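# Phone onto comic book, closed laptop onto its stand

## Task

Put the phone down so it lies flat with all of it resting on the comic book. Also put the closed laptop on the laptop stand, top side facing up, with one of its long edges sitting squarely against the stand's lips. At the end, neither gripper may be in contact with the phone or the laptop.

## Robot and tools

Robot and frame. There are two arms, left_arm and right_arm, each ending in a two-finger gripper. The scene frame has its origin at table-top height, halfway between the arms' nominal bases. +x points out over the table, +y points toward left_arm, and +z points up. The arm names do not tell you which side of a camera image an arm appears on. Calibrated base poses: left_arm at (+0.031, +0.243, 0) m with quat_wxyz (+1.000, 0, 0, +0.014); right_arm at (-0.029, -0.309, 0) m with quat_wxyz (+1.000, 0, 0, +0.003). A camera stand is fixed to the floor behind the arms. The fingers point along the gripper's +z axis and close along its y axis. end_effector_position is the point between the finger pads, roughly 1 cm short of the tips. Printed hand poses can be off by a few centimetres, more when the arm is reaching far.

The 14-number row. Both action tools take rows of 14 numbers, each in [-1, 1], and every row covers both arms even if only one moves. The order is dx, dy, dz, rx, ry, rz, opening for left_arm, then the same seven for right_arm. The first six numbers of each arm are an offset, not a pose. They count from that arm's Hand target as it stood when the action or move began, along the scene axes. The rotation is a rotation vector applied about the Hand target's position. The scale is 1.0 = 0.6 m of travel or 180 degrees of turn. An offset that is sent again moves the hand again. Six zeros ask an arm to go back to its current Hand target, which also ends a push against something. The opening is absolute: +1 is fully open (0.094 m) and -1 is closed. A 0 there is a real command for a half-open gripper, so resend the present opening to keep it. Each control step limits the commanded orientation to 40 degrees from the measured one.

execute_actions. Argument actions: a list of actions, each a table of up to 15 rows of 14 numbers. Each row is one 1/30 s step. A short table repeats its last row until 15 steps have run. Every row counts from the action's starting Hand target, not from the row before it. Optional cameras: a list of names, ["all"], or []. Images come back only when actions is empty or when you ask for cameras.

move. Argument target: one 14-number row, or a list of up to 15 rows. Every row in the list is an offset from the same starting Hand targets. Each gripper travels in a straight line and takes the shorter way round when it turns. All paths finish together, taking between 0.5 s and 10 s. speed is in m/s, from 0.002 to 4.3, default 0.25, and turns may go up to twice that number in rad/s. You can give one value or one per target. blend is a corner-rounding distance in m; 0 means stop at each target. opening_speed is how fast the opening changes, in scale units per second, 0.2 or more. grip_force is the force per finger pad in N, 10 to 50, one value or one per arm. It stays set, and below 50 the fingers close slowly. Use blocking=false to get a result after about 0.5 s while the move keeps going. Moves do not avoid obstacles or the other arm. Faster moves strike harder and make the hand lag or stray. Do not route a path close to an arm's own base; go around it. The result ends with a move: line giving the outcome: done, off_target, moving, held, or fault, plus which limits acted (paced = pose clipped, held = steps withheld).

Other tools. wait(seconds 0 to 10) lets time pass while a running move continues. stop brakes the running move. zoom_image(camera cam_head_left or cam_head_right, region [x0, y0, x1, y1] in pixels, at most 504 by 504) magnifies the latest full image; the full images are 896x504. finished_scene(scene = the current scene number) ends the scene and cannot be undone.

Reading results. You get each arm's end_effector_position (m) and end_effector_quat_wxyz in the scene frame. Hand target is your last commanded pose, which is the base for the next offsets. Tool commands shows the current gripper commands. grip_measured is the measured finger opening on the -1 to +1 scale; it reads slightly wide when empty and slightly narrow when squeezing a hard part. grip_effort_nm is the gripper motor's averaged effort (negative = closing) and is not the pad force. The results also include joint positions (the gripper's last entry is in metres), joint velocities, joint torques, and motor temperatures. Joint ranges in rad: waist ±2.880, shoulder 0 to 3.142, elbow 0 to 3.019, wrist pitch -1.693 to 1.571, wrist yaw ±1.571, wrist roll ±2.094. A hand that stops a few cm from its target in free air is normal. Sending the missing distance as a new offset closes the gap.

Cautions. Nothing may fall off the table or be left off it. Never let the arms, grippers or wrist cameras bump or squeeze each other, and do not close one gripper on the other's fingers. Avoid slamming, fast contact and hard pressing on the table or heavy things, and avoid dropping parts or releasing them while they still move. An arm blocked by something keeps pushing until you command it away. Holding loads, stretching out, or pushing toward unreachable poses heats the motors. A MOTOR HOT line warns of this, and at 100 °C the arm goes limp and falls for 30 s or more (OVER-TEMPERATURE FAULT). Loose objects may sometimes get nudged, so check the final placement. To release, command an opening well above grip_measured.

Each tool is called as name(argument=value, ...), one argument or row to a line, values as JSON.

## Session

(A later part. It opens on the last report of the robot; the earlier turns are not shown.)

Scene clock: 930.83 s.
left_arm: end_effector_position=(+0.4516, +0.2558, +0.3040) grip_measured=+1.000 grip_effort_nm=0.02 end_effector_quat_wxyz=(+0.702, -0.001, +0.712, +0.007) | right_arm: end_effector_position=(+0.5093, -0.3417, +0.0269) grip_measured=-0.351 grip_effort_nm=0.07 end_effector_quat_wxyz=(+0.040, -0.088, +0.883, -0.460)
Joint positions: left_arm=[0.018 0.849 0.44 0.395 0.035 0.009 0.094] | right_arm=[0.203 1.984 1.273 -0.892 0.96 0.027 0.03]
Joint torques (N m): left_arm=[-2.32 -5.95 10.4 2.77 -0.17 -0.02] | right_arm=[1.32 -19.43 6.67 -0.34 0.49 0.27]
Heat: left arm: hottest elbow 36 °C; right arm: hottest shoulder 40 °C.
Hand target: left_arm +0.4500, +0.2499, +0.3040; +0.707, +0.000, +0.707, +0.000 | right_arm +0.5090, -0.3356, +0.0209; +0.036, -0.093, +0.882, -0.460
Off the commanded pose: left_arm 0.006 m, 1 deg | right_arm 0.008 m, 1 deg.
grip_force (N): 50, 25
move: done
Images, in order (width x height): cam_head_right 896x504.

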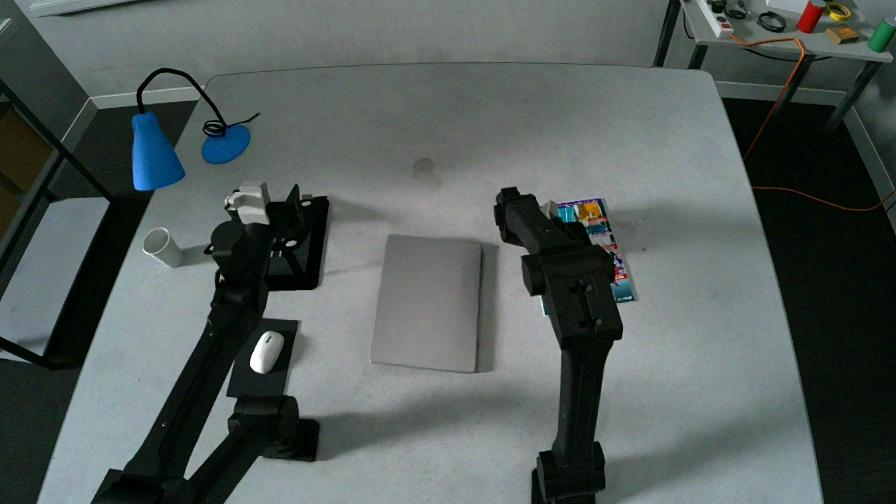

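move(
  target=[0,0,0,0,0,0,1, -0.0094,0.0456,0,0,0,0,-0.35],
  speed=0.04,
  cameras=["all"],
)

zoom_image(
  camera="cam_head_right",
  region=[490, 160, 650, 320],
)

zoom_image(
  camera="cam_head_left",
  region=[490, 160, 650, 320],
)

Scene clock: 937.10 s.
left_arm: end_effector_position=(+0.4516, +0.2558, +0.3040) grip_measured=+1.000 grip_effort_nm=0.02 end_effector_quat_wxyz=(+0.702, -0.001, +0.712, +0.007) | right_arm: end_effector_position=(+0.4961, -0.3159, +0.0266) grip_measured=-0.351 grip_effort_nm=0.06 end_effector_quat_wxyz=(+0.036, -0.090, +0.883, -0.460)
Joint positions: left_arm=[0.018 0.849 0.44 0.395 0.035 0.009 0.094] | right_arm=[0.257 1.985 1.273 -0.975 0.953 0.119 0.03]
Joint torques (N m): left_arm=[-2.78 -4.01 10.36 2.71 -0.15 -0.06] | right_arm=[1.38 -18.2 8.1 -0.42 0.52 0.31]
Heat: left arm: hottest elbow 36 °C; right arm: hottest shoulder 40 °C.
Hand target: left_arm +0.4500, +0.2499, +0.3040; +0.707, +0.000, +0.707, +0.000 | right_arm +0.5033, -0.3082, +0.0210; +0.036, -0.093, +0.882, -0.460
Off the commanded pose: left_arm 0.006 m, 1 deg | right_arm 0.012 m, 0 deg.
grip_force (N): 50, 25
move: off_target (right_arm)

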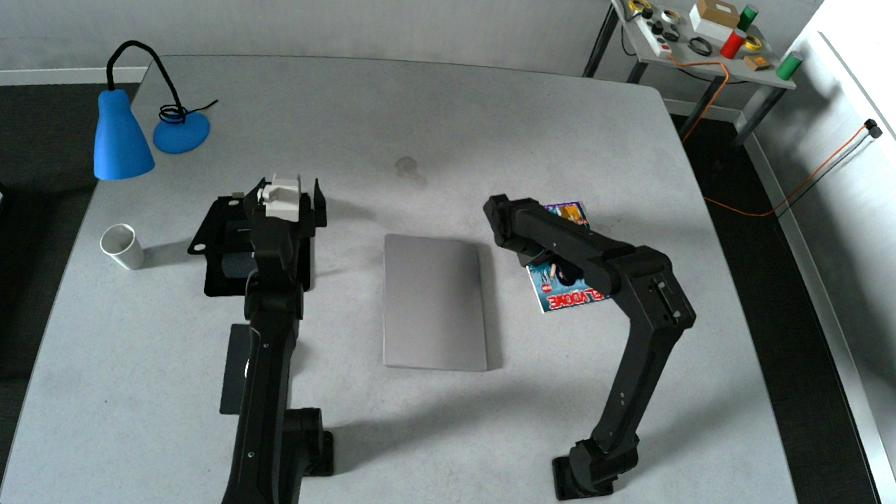

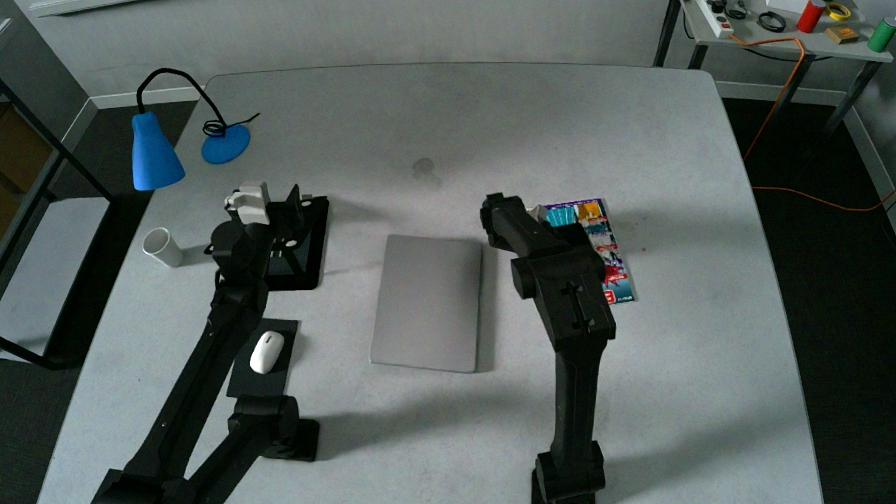

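Scaled by 3.150.

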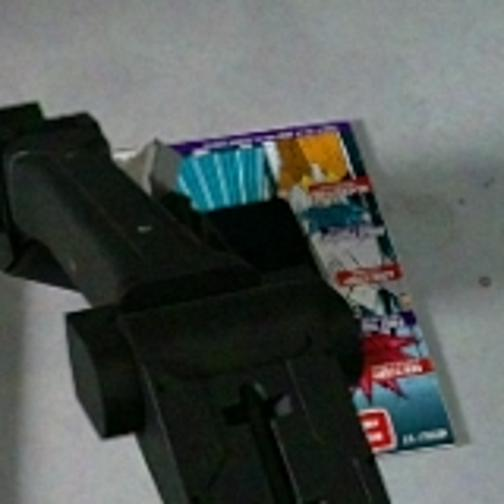

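Scaled by 3.150.

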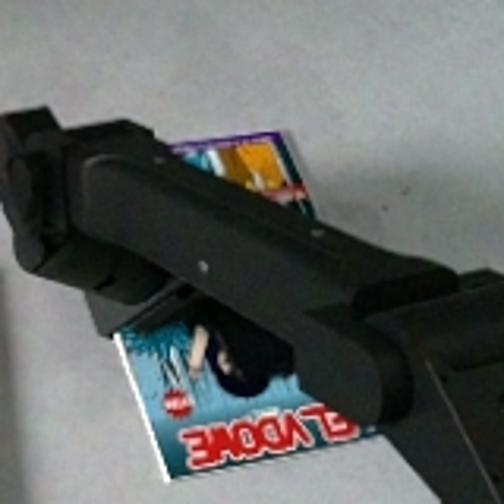

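move(
  target=[0,0,0,0,0,0,1, 0.003,0.035,0,0,0,0,-0.35],
  speed=0.05,
  cameras=["cam_head_right"],
)

zoom_image(
  camera="cam_head_right",
  region=[490, 160, 650, 320],
)

Scene clock: 942.50 s.
left_arm: end_effector_position=(+0.4516, +0.2558, +0.3040) grip_measured=+1.000 grip_effort_nm=0.03 end_effector_quat_wxyz=(+0.702, -0.001, +0.712, +0.007) | right_arm: end_effector_position=(+0.4911, -0.2979, +0.0259) grip_measured=-0.351 grip_effort_nm=0.06 end_effector_quat_wxyz=(+0.031, -0.093, +0.881, -0.463)
Joint positions: left_arm=[0.018 0.849 0.44 0.395 0.035 0.009 0.094] | right_arm=[0.294 2.001 1.294 -1.044 0.952 0.182 0.03]
Joint torques (N m): left_arm=[-2.55 -4.95 10.43 2.71 -0.12 -0.05] | right_arm=[1.32 -17.85 9.39 -0.44 0.37 0.28]
Heat: left arm: hottest elbow 36 °C; right arm: hottest shoulder 40 °C.
Hand target: left_arm +0.4500, +0.2499, +0.3040; +0.707, +0.000, +0.707, +0.000 | right_arm +0.5051, -0.2873, +0.0209; +0.035, -0.093, +0.882, -0.460
Off the commanded pose: left_arm 0.006 m, 1 deg | right_arm 0.018 m, 1 deg.
grip_force (N): 50, 25
move: off_target (right_arm)
Images, in order (width x height): cam_head_right 896x504.

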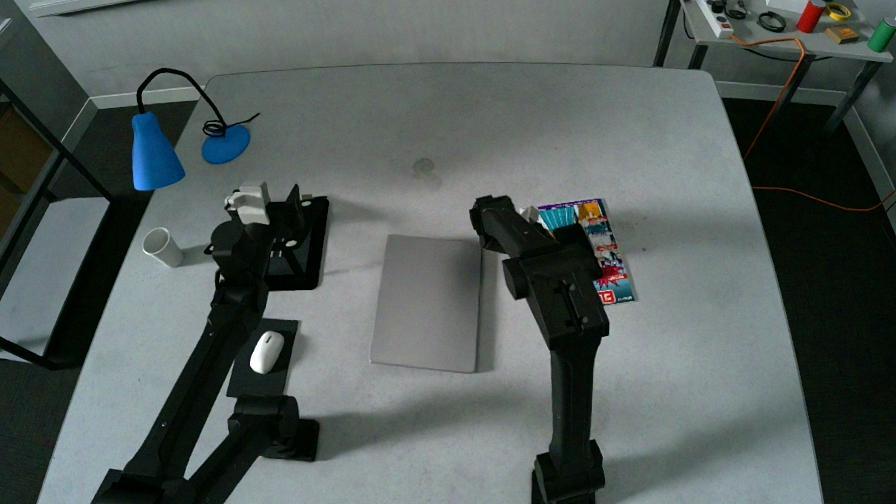

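Scaled by 3.150.

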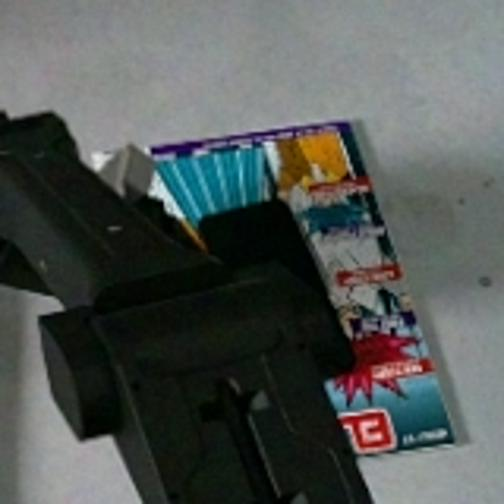

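move(
  target=[
    [0,0,0,0,0,0,1, 0,0.01,0.08,0,0,0,-0.35],
    [0,0,0,0,0,0,1, -0.1,0.1,0.35,0,0,0,-0.35],
    [0,0,0,0,0,0,1, -0.35,0.1,0.40,0,0,0,-0.35],
  ],
  speed=[0.1, 0.25, 0.25],
  blend=[0.01, 0.05, 0],
  cameras=["all"],
)

zoom_image(
  camera="cam_head_right",
  region=[490, 160, 650, 320],
)

zoom_image(
  camera="cam_head_left",
  region=[490, 160, 650, 320],
)

Scene clock: 950.60 s.
left_arm: end_effector_position=(+0.4516, +0.2558, +0.3040) grip_measured=+1.000 grip_effort_nm=0.02 end_effector_quat_wxyz=(+0.702, -0.001, +0.712, +0.007) | right_arm: end_effector_position=(+0.3014, -0.2281, +0.2617) grip_measured=-0.351 grip_effort_nm=0.06 end_effector_quat_wxyz=(+0.103, -0.128, +0.896, -0.413)
Joint positions: left_arm=[0.018 0.849 0.44 0.395 0.035 0.009 0.094] | right_arm=[0.63 1.318 1.132 -1.674 0.843 0.482 0.03]
Joint torques (N m): left_arm=[-2.43 -4.72 10.26 2.65 -0.15 -0.11] | right_arm=[1.26 -11.69 6.93 -0.57 0.41 0.27]
Heat: left arm: hottest elbow 36 °C; right arm: hottest elbow 40 °C.
Hand target: left_arm +0.4500, +0.2499, +0.3040; +0.707, +0.000, +0.707, +0.000 | right_arm +0.2951, -0.2273, +0.2609; +0.036, -0.093, +0.882, -0.460
Off the commanded pose: left_arm 0.006 m, 1 deg | right_arm 0.006 m, 10 deg.
joint sent to its limit (right arm) — joint 4 (wrist pitch), lower limit. The joint targets are off in orientation, not in position.
grip_force (N): 50, 25
move: off_target (right_arm)

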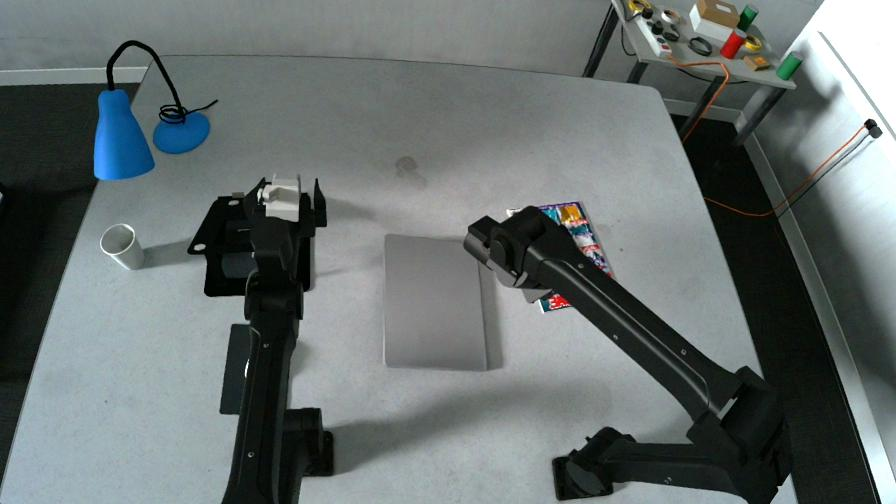

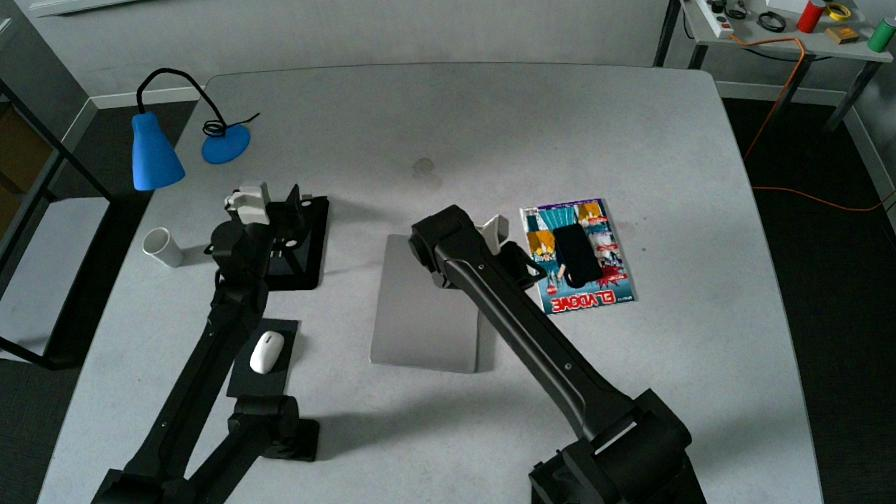

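Scaled by 3.150.

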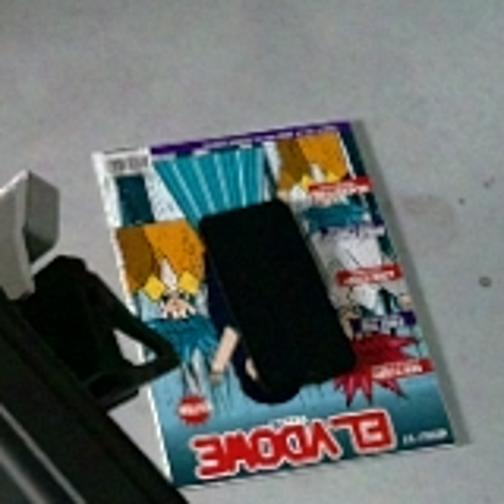

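Scaled by 3.150.

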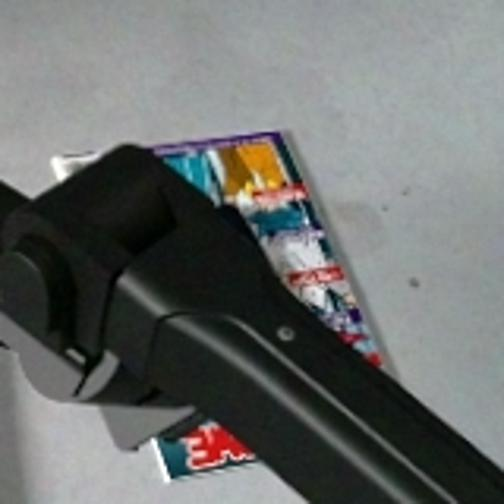

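move(
  target=[
    [0.117,-0.15,0.0,0,0.5,0,-0.97, -0.1252,0.0955,-0.018,0.305,0.0239,-0.0617,-0.97],
    [0.25,-0.308,-0.34,0,0.5,0,-0.97, -0.2168,0.1872,-0.2348,0.305,0.0239,-0.0617,-0.97],
  ],
  speed=0.25,
  blend=[0.04, 0],
  cameras=["all"],
)

Scene clock: 1110.10 s.
left_arm: end_effector_position=(+0.5888, +0.0746, +0.0862) grip_measured=-0.962 grip_effort_nm=-0.38 end_effector_quat_wxyz=(-0.022, +0.000, +1.000, +0.007) | right_arm: end_effector_position=(+0.1685, -0.1161, +0.1289) grip_measured=-0.969 grip_effort_nm=-0.08 end_effector_quat_wxyz=(+0.005, +0.002, +1.000, +0.007)
Joint positions: left_arm=[-0.321 1.969 1.652 -1.3 -0.001 -0.292 0.002] | right_arm=[0.77 1.098 0.774 -1.229 -0.003 0.779 0.001]
Joint torques (N m): left_arm=[-1.96 -21.95 12.27 0.54 -0.02 -0.13] | right_arm=[1.38 -6.01 6.98 0.51 0.14 0.19]
Motor temperatures (°C): left_arm=[22 27 37 24 26 23 26] | right_arm=[26 35 40 25 24 23 25]
Heat: left arm: hottest elbow 37 °C; right arm: hottest elbow 40 °C.
Hand target: left_arm +0.6000, +0.0652, +0.0999; +0.000, +0.000, +1.000, +0.000 | right_arm +0.1649, -0.1150, +0.1200; +0.000, -0.001, +1.000, +0.000
Off the commanded pose: left_arm 0.020 m, 3 deg | right_arm 0.010 m, 1 deg.
grip_force (N): 50, 25
move: off_target (left_arm)

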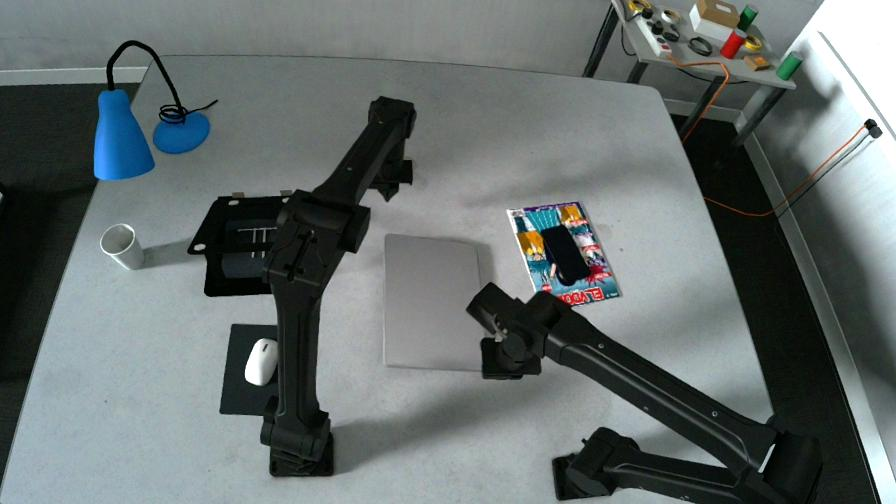

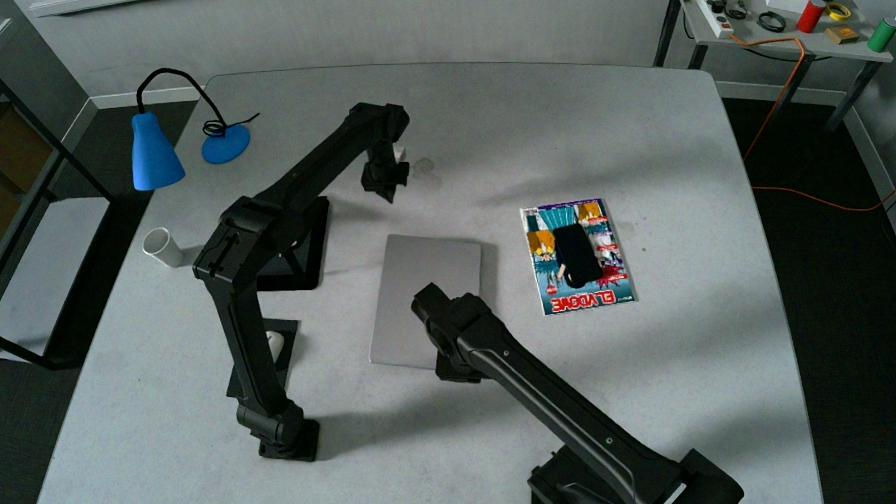

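move(
  target=[0,0,-0.118,0,0,0,-0.97, 0,0,-0.1767,0,0,0,-0.97],
  speed=0.1,
  cameras=[],
)

Scene clock: 1115.83 s.
left_arm: end_effector_position=(+0.6025, +0.0704, +0.0372) grip_measured=-0.962 grip_effort_nm=-0.39 end_effector_quat_wxyz=(+0.002, +0.000, +1.000, +0.000) | right_arm: end_effector_position=(+0.1703, -0.1144, +0.0219) grip_measured=-0.969 grip_effort_nm=-0.08 end_effector_quat_wxyz=(+0.005, +0.002, +1.000, +0.007)
Joint positions: left_arm=[-0.321 2.021 1.599 -1.144 -0.001 -0.292 0.002] | right_arm=[0.77 1.284 0.594 -0.864 -0.002 0.779 0.001]
Joint torques (N m): left_arm=[-2.43 -20.84 8.7 0.75 -0.03 -0.09] | right_arm=[1.38 -7.24 5.64 0.62 0.13 0.22]
Heat: left arm: hottest elbow 37 °C; right arm: hottest elbow 39 °C.
Hand target: left_arm +0.6000, +0.0652, +0.0291; +0.000, +0.000, +1.000, +0.000 | right_arm +0.1650, -0.1150, +0.0140; +0.000, -0.001, +1.000, +0.000
Off the commanded pose: left_arm 0.010 m, 0 deg | right_arm 0.010 m, 1 deg.
grip_force (N): 50, 25
move: done
No camera images: "cameras" was empty.

move(
  target=[0,0,-0.0383,0,0,0,-0.97, 0,0,-0.0133,0,0,0,-0.97],
  speed=0.06,
  cameras=["all"],
)

Scene clock: 1118.47 s.
left_arm: end_effector_position=(+0.6032, +0.0702, +0.0150) grip_measured=-0.962 grip_effort_nm=-0.38 end_effector_quat_wxyz=(+0.003, +0.000, +1.000, -0.001) | right_arm: end_effector_position=(+0.1709, -0.1139, +0.0143) grip_measured=-0.969 grip_effort_nm=-0.08 end_effector_quat_wxyz=(+0.006, +0.002, +1.000, +0.007)
Joint positions: left_arm=[-0.321 2.047 1.577 -1.094 -0.001 -0.292 0.002] | right_arm=[0.77 1.304 0.585 -0.834 -0.002 0.779 0.001]
Joint torques (N m): left_arm=[-2.08 -21.25 8.32 0.66 0.01 -0.04] | right_arm=[1.55 -7.18 5.44 0.44 0.14 0.22]
Heat: left arm: hottest elbow 37 °C; right arm: hottest elbow 39 °C.
Hand target: left_arm +0.6000, +0.0652, +0.0062; +0.000, +0.000, +1.000, +0.000 | right_arm +0.1650, -0.1150, +0.0060; +0.000, -0.001, +1.000, +0.000
Off the commanded pose: left_arm 0.011 m, 0 deg | right_arm 0.010 m, 1 deg.
grip_force (N): 50, 25
move: off_target (left_arm)

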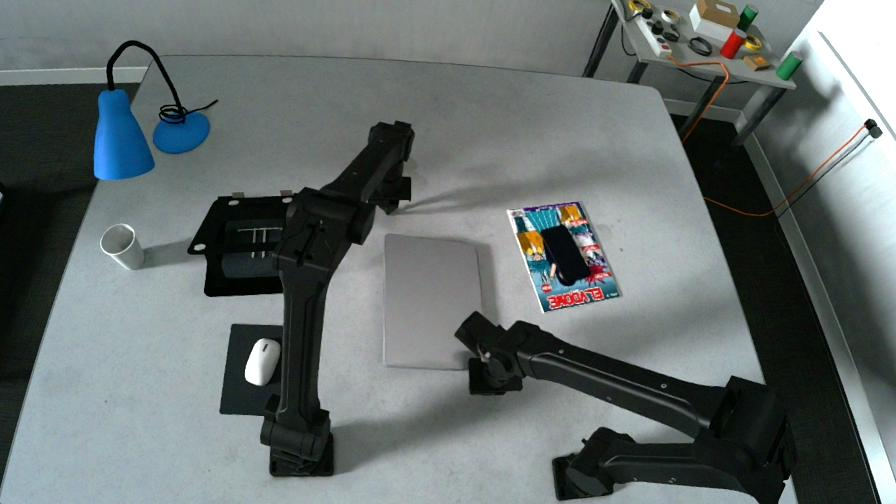

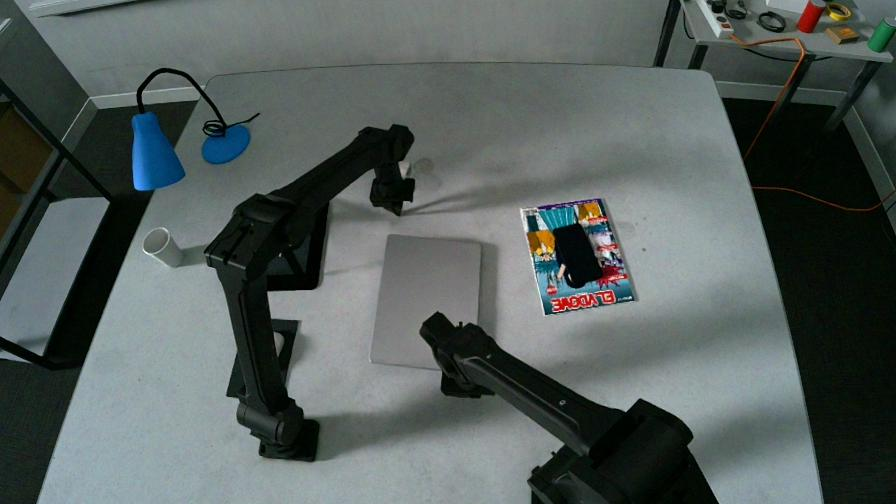

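move(
  target=[
    [-0.1058,-0.0092,0,0,0,0,-0.97, 0.1092,0.0088,0,0,0,0,-0.97],
    [-0.151,0.052,0,0,0,0,-0.97, 0.1543,-0.0523,0,0,0,0,-0.97],
    [-0.2105,0.0995,0,0,0,0,-0.97, 0.2138,-0.0998,0,0,0,0,-0.97],
    [-0.2803,0.1298,0,0,0,0,-0.97, 0.2837,-0.1302,0,0,0,0,-0.97],
  ],
  speed=0.08,
  blend=[0.015, 0.02, 0.02, 0],
  cameras=["all"],
)

Scene clock: 1127.33 s.
left_arm: end_effector_position=(+0.4438, +0.1414, +0.0109) grip_measured=-0.962 grip_effort_nm=-0.38 end_effector_quat_wxyz=(+0.009, -0.003, +1.000, +0.001) | right_arm: end_effector_position=(+0.3182, -0.1918, +0.0106) grip_measured=-0.969 grip_effort_nm=-0.07 end_effector_quat_wxyz=(+0.000, -0.004, +1.000, +0.003)
Joint positions: left_arm=[-0.271 1.666 0.98 -0.866 -0.006 -0.248 0.002] | right_arm=[0.32 1.543 0.821 -0.846 -0.006 0.317 0.001]
Joint torques (N m): left_arm=[-1.73 -15.44 5.79 0.47 0.2 0.06] | right_arm=[-0.56 -9.41 9.14 0.21 0.23 0.07]
Heat: left arm: hottest elbow 37 °C; right arm: hottest elbow 39 °C.
Hand target: left_arm +0.4318, +0.1430, +0.0061; +0.000, +0.000, +1.000, +0.000 | right_arm +0.3354, -0.1931, +0.0061; +0.000, +0.000, +1.000, +0.000
Off the commanded pose: left_arm 0.013 m, 1 deg | right_arm 0.018 m, 1 deg.
grip_force (N): 50, 25
move: off_target (left_arm, right_arm)

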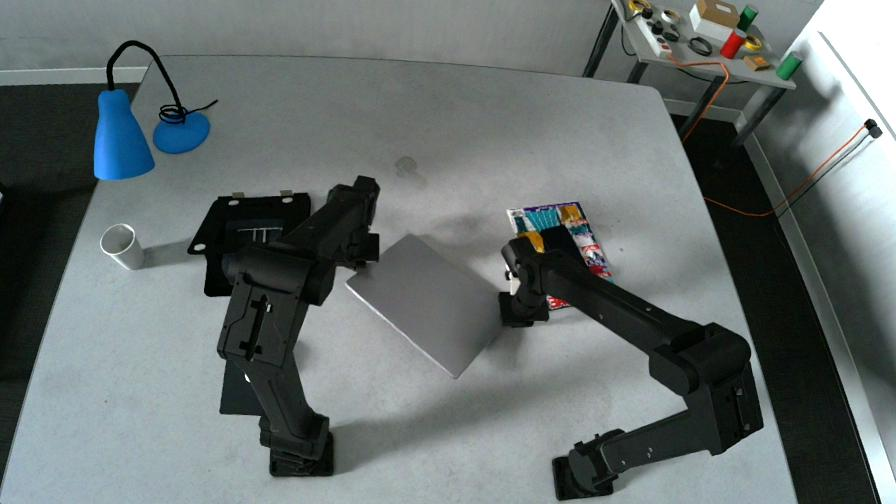

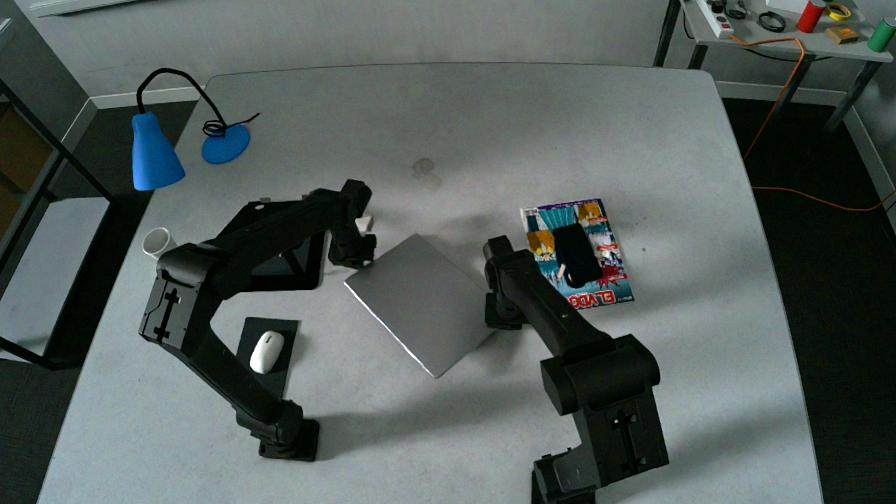

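move(
  target=[
    [-0.0752,0.0115,0,0,0,0,-0.97, 0.0748,-0.0113,0,0,0,0,-0.97],
    [-0.1508,0.0028,0,0,0,0,-0.97, 0.1505,-0.0027,0,0,0,0,-0.97],
    [-0.2217,-0.025,0,0,0,0,-0.97, 0.2213,0.0252,0,0,0,0,-0.97],
    [-0.2475,-0.0412,0,0,0,0,-0.97, 0.2472,0.0413,0,0,0,0,-0.97],
  ],
  speed=0.08,
  blend=[0.02, 0.02, 0.015, 0],
  cameras=["all"],
)

Scene clock: 1140.87 s.
left_arm: end_effector_position=(+0.2950, +0.1279, +0.0095) grip_measured=-0.962 grip_effort_nm=-0.37 end_effector_quat_wxyz=(+0.007, -0.014, +1.000, +0.005) | right_arm: end_effector_position=(+0.4690, -0.1749, +0.0131) grip_measured=-0.969 grip_effort_nm=-0.07 end_effector_quat_wxyz=(+0.001, -0.001, +1.000, +0.002)
Joint positions: left_arm=[-0.446 1.347 0.607 -0.823 -0.016 -0.445 0.002] | right_arm=[0.258 1.867 1.279 -0.981 -0.003 0.261 0.001]
Joint torques (N m): left_arm=[-4.07 -9.58 6.39 0.5 0.49 -0.04] | right_arm=[0.91 -16.09 10.28 -0.05 0.11 0.23]
Heat: left arm: hottest elbow 36 °C; right arm: hottest elbow 39 °C.
Hand target: left_arm +0.2833, +0.1183, +0.0061; +0.000, +0.000, +1.000, +0.000 | right_arm +0.4835, -0.1684, +0.0059; -0.001, +0.000, +1.000, +0.000
Off the commanded pose: left_arm 0.015 m, 2 deg | right_arm 0.018 m, 0 deg.
grip_force (N): 50, 25
move: off_target (left_arm, right_arm); blend cut to 0.0091 m at target 3

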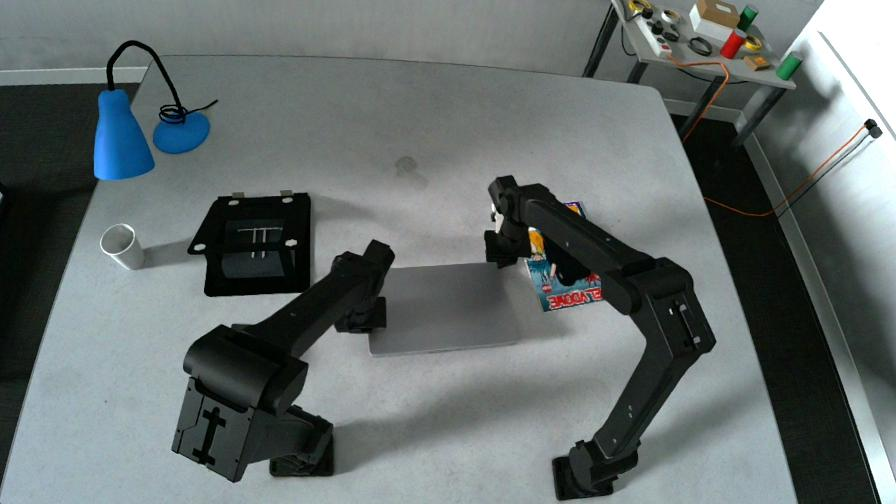

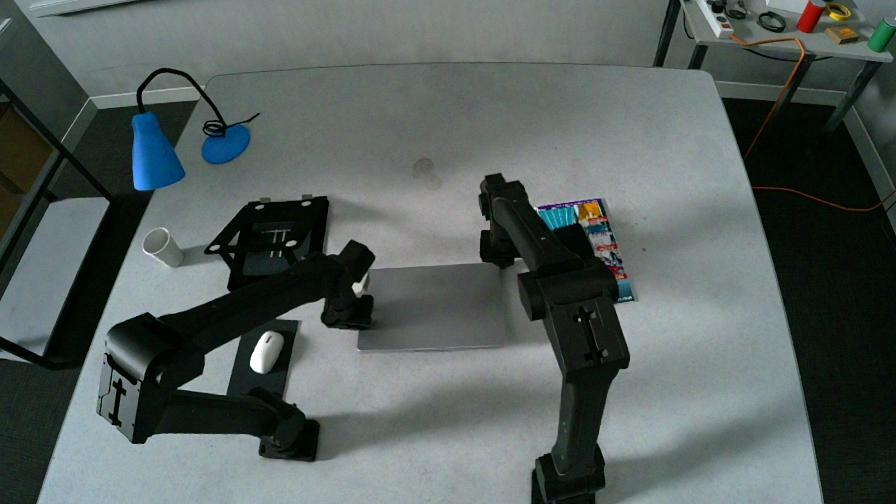

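zoom_image(
  camera="cam_head_left",
  region=[170, 170, 340, 310],
)

zoom_image(
  camera="cam_head_right",
  region=[190, 180, 340, 310],
)

Scaled by 2.965.

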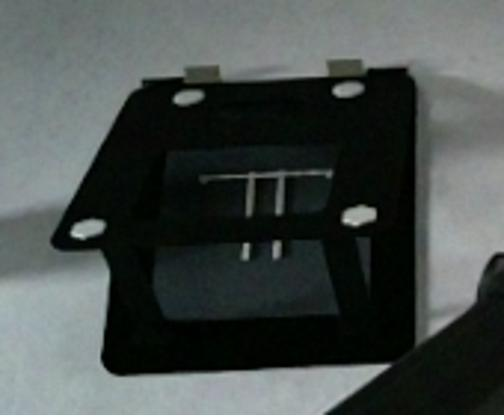

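Scaled by 3.360.

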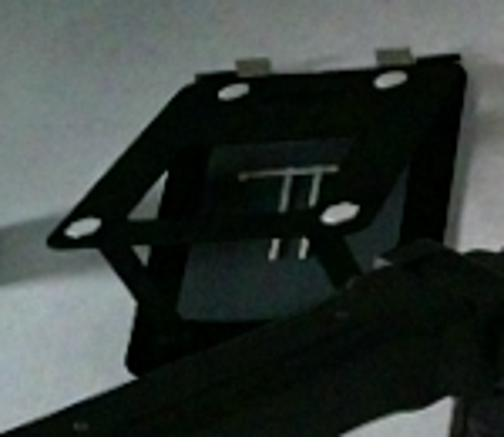

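move(
  target=[
    [0,0.0995,0,0,0,0,-0.97, 0,-0.0943,0,0,0,0,-0.97],
    [0.0778,0.1362,0.1565,-0.2395,-0.0862,0.2072,-0.97, -0.1058,-0.1693,0.1568,0.2051,-0.1896,0.4950,-0.97],
    [0.1178,0.1028,0.1232,-0.2395,-0.0862,0.2072,-0.97, -0.1525,-0.111,0.1235,0.2051,-0.1896,0.4950,1],
  ],
  speed=[0.15, 0.3, 0.2],
  blend=[0.01, 0.03, 0],
  cameras=["all"],
)

Scene clock: 1287.87 s.
left_arm: end_effector_position=(+0.3540, +0.1833, +0.0848) grip_measured=-0.963 grip_effort_nm=-0.37 end_effector_quat_wxyz=(+0.132, -0.309, +0.870, -0.360) | right_arm: end_effector_position=(+0.3953, -0.2390, +0.0845) grip_measured=+0.998 grip_effort_nm=0.07 end_effector_quat_wxyz=(-0.261, +0.676, -0.631, -0.278)
Joint positions: left_arm=[0.117 1.079 0.455 -0.465 0.65 -0.702 0.002] | right_arm=[-0.124 1.691 1.085 -1.146 -0.765 -1.832 0.094]
Joint torques (N m): left_arm=[-2.37 -5.36 8.66 1.7 0.11 -0.05] | right_arm=[1.14 -15.91 5.68 0.12 -0.51 0.11]
Heat: left arm: hottest elbow 34 °C; right arm: hottest elbow 43 °C.
Hand target: left_arm +0.3541, +0.1800, +0.0801; +0.130, -0.311, +0.870, -0.360 | right_arm +0.3921, -0.2349, +0.0801; -0.260, +0.679, -0.627, -0.281
Off the commanded pose: left_arm 0.006 m, 0 deg | right_arm 0.007 m, 1 deg.
grip_force (N): 50, 25
move: done; blend cut to 0.0245 m at target 2

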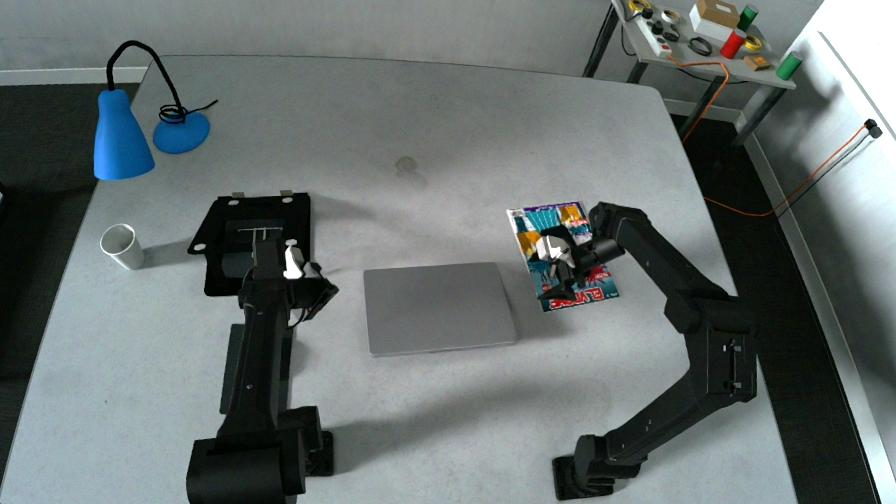

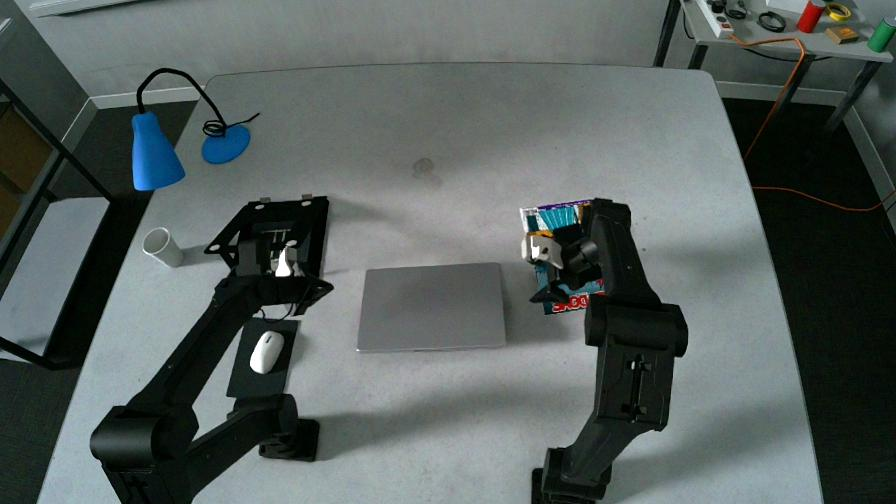

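move(
  target=[0,0,-0.1133,0,0,0,-0.97, 0,0,-0.1133,0,0,0,1],
  speed=0.12,
  cameras=[],
)

Scene clock: 1294.17 s.
left_arm: end_effector_position=(+0.3566, +0.1837, +0.0166) grip_measured=-0.963 grip_effort_nm=-0.37 end_effector_quat_wxyz=(+0.133, -0.311, +0.869, -0.360) | right_arm: end_effector_position=(+0.3960, -0.2391, +0.0220) grip_measured=+0.999 grip_effort_nm=0.07 end_effector_quat_wxyz=(-0.264, +0.678, -0.629, -0.273)
Joint positions: left_arm=[0.116 1.311 0.368 -0.141 0.647 -0.709 0.002] | right_arm=[-0.124 1.796 1.027 -0.97 -0.765 -1.832 0.094]
Joint torques (N m): left_arm=[-2.14 -6.36 6.3 1.65 0.18 -0.03] | right_arm=[1.08 -14.86 5.07 0.16 -0.51 0.11]
Heat: left arm: hottest elbow 35 °C; right arm: hottest elbow 43 °C.
Hand target: left_arm +0.3540, +0.1800, +0.0121; +0.130, -0.311, +0.870, -0.360 | right_arm +0.3920, -0.2349, +0.0121; -0.259, +0.679, -0.627, -0.281
Off the commanded pose: left_arm 0.006 m, 0 deg | right_arm 0.011 m, 1 deg.
grip_force (N): 50, 25
move: off_target (right_arm)
No camera images: "cameras" was empty.

move(
  target=[
    [0,0,-0.005,0,0,0,-0.97, -0.01,0,-0.0133,0,0,0,1],
    [0,-0.0967,-0.005,0,0,0,-0.97, -0.01,0.1033,-0.0133,0,0,0,1],
  ],
  speed=[0.05,0.06],
  blend=[0.003,0],
  cameras=["all"],
)

zoom_image(
  camera="cam_head_right",
  region=[310, 230, 590, 370],
)

Scene clock: 1301.37 s.
left_arm: end_effector_position=(+0.3572, +0.1275, +0.0124) grip_measured=-0.963 grip_effort_nm=-0.37 end_effector_quat_wxyz=(+0.133, -0.315, +0.869, -0.358) | right_arm: end_effector_position=(+0.3972, -0.1807, +0.0142) grip_measured=+0.999 grip_effort_nm=0.07 end_effector_quat_wxyz=(-0.272, +0.679, -0.625, -0.273)
Joint positions: left_arm=[-0.114 1.32 0.337 0.027 0.521 -0.948 0.002] | right_arm=[0.007 1.786 0.98 -0.794 -0.791 -1.652 0.094]
Joint torques (N m): left_arm=[-3.37 -6.53 6.17 1.89 0.16 -0.09] | right_arm=[1.96 -15.74 4.07 0.5 -0.21 0.29]
Heat: left arm: hottest elbow 34 °C; right arm: hottest elbow 42 °C.
Hand target: left_arm +0.3539, +0.1219, +0.0091; +0.130, -0.311, +0.870, -0.360 | right_arm +0.3861, -0.1730, +0.0041; -0.259, +0.679, -0.627, -0.281
Off the commanded pose: left_arm 0.007 m, 1 deg | right_arm 0.017 m, 2 deg.
grip_force (N): 50, 25
move: off_target (right_arm)

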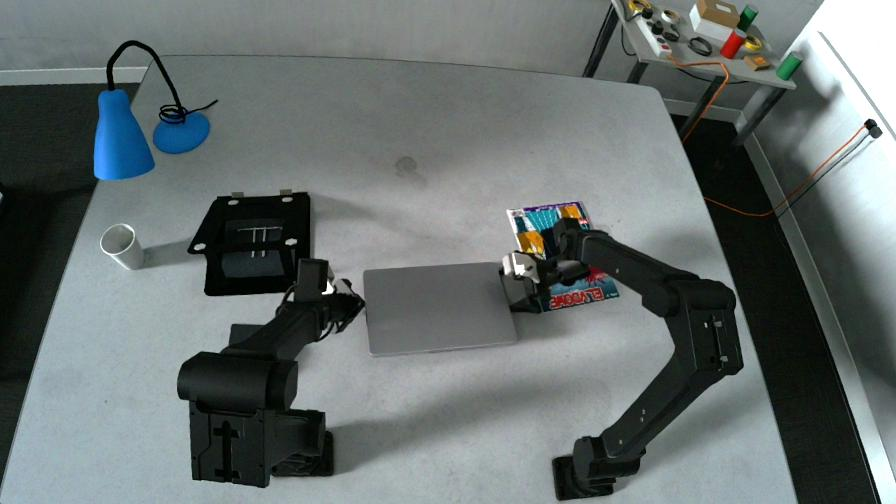

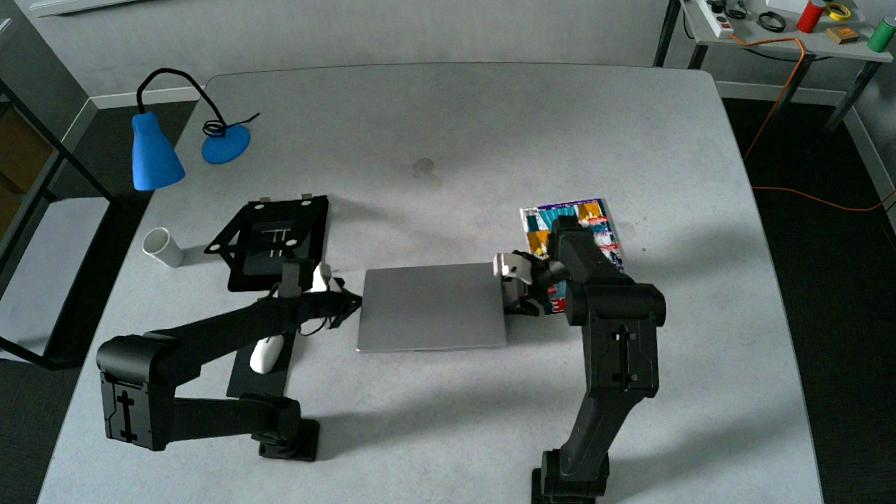

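Scaled by 1.800.

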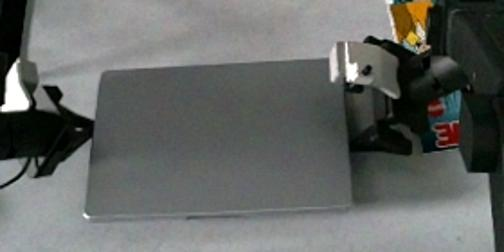

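move(
  target=[0,-0.06,0,0,0,0,-0.97, 0,0.06,0,0,0,0,1],
  speed=0.05,
  cameras=[],
)

Scene clock: 1307.07 s.
left_arm: end_effector_position=(+0.3657, +0.1251, +0.0114) grip_measured=-0.963 grip_effort_nm=-0.37 end_effector_quat_wxyz=(+0.156, -0.351, +0.859, -0.338) | right_arm: end_effector_position=(+0.3990, -0.1784, +0.0147) grip_measured=+0.999 grip_effort_nm=0.05 end_effector_quat_wxyz=(-0.270, +0.669, -0.642, -0.258)
Joint positions: left_arm=[-0.171 1.319 0.332 0.081 0.405 -1.059 0.002] | right_arm=[0.02 1.763 0.959 -0.741 -0.764 -1.576 0.094]
Joint torques (N m): left_arm=[-7.18 -6.48 6.84 2.3 1.54 -0.17] | right_arm=[6.59 -14.74 4.66 1.36 -1.11 0.58]
Heat: left arm: hottest elbow 34 °C; right arm: hottest elbow 42 °C.
Hand target: left_arm +0.3540, +0.0859, +0.0091; +0.130, -0.311, +0.870, -0.360 | right_arm +0.3860, -0.1370, +0.0041; -0.260, +0.679, -0.627, -0.281
Off the commanded pose: left_arm 0.041 m, 6 deg | right_arm 0.045 m, 4 deg.
grip_force (N): 50, 25
move: off_target (left_arm, right_arm)
No camera images: "cameras" was empty.

move(
  target=[-0.025,-0.06,0,0,0,0,-0.97, 0,0.06,0,0,0,0,1],
  speed=0.05,
  cameras=["all"],
)

zoom_image(
  camera="cam_head_right",
  region=[310, 230, 590, 370],
)

Scene clock: 1314.53 s.
left_arm: end_effector_position=(+0.3647, +0.1236, +0.0118) grip_measured=-0.963 grip_effort_nm=-0.36 end_effector_quat_wxyz=(+0.185, -0.385, +0.846, -0.317) | right_arm: end_effector_position=(+0.4003, -0.1790, +0.0152) grip_measured=+0.999 grip_effort_nm=0.03 end_effector_quat_wxyz=(-0.264, +0.666, -0.655, -0.241)
Joint positions: left_arm=[-0.237 1.292 0.307 0.124 0.274 -1.165 0.002] | right_arm=[0.029 1.742 0.944 -0.707 -0.728 -1.526 0.094]
Joint torques (N m): left_arm=[-13.1 -5.89 6.75 1.95 3.37 -0.06] | right_arm=[10.99 -13.51 5.08 2.22 -2.15 0.96]
Heat: left arm: hottest elbow 34 °C; right arm: hottest elbow 41 °C.
Hand target: left_arm +0.3390, +0.0500, +0.0091; +0.130, -0.311, +0.870, -0.360 | right_arm +0.3860, -0.1009, +0.0040; -0.259, +0.679, -0.627, -0.281
Off the commanded pose: left_arm 0.078 m, 12 deg | right_arm 0.080 m, 6 deg.
grip_force (N): 50, 25
move: off_target (left_arm, right_arm)

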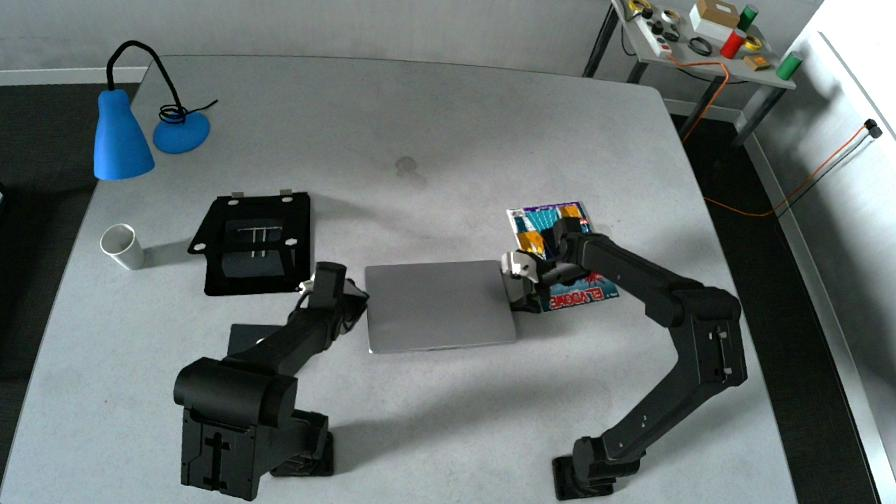

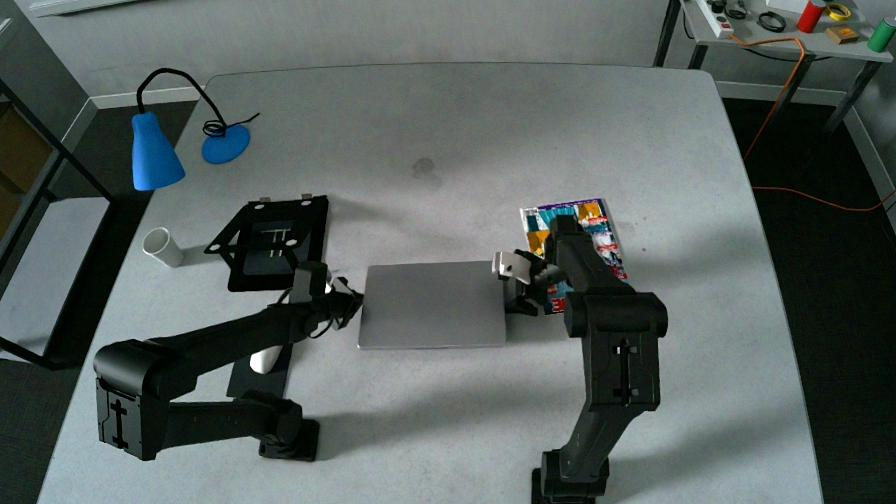

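Scaled by 1.800.

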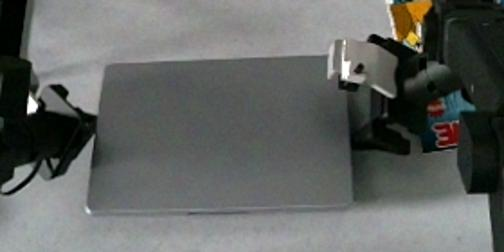

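move(
  target=[0,0,0.0833,0,0,0,-0.97, 0,0,0.0833,0,0,0,1],
  speed=0.05,
  cameras=["all"],
)

zoom_image(
  camera="cam_head_right",
  region=[310, 230, 590, 370],
)

Scene clock: 1320.53 s.
left_arm: end_effector_position=(+0.3256, +0.1199, +0.0141) grip_measured=-0.963 grip_effort_nm=-0.36 end_effector_quat_wxyz=(+0.132, -0.386, +0.869, -0.279) | right_arm: end_effector_position=(+0.3936, -0.1811, +0.0173) grip_measured=+0.999 grip_effort_nm=0.03 end_effector_quat_wxyz=(-0.246, +0.681, -0.651, -0.230)
Joint positions: left_arm=[-0.279 1.161 0.307 -0.139 0.264 -1.165 0.002] | right_arm=[0.039 1.723 0.943 -0.745 -0.685 -1.555 0.094]
Joint torques (N m): left_arm=[-11.4 -9.41 12.82 2.44 3.7 -0.22] | right_arm=[10.4 -18.9 8.06 -0.81 -3.65 1.23]
Motor temperatures (°C): left_arm=[23 27 34 24 35 23 27] | right_arm=[26 37 40 25 29 24 25]
Heat: left arm: hottest wrist yaw 35 °C; right arm: hottest elbow 40 °C.
Hand target: left_arm +0.3390, +0.0500, +0.0591; +0.130, -0.311, +0.870, -0.360 | right_arm +0.3860, -0.1009, +0.0541; -0.259, +0.679, -0.627, -0.281
Off the commanded pose: left_arm 0.084 m, 13 deg | right_arm 0.088 m, 7 deg.
grip_force (N): 50, 25
move: off_target (left_arm, right_arm)

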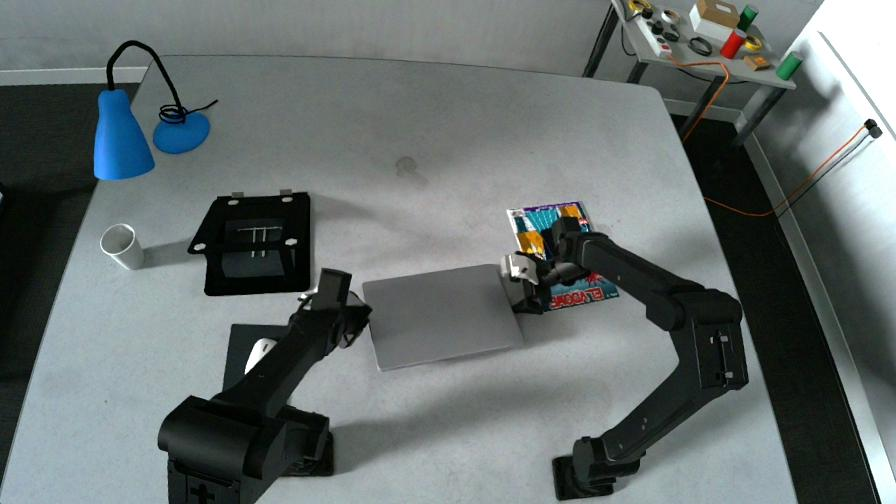

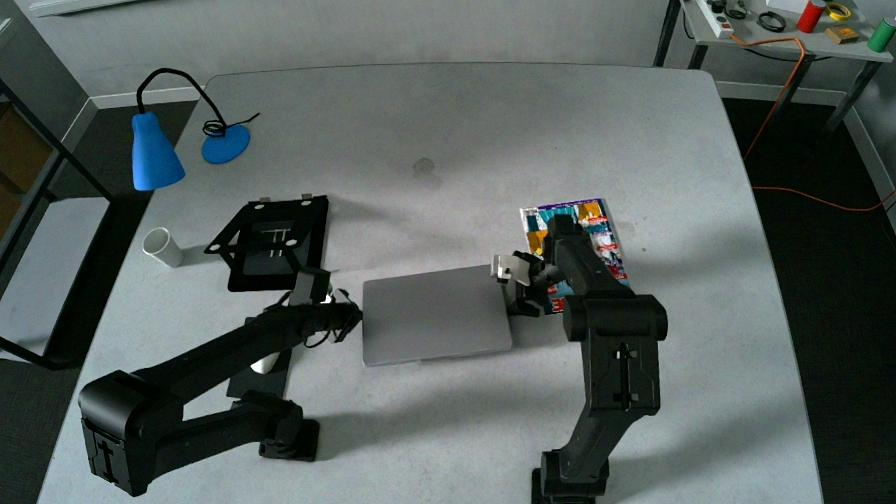

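Scaled by 1.800.

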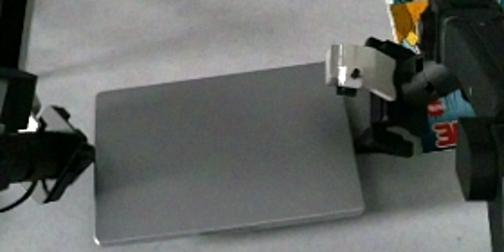

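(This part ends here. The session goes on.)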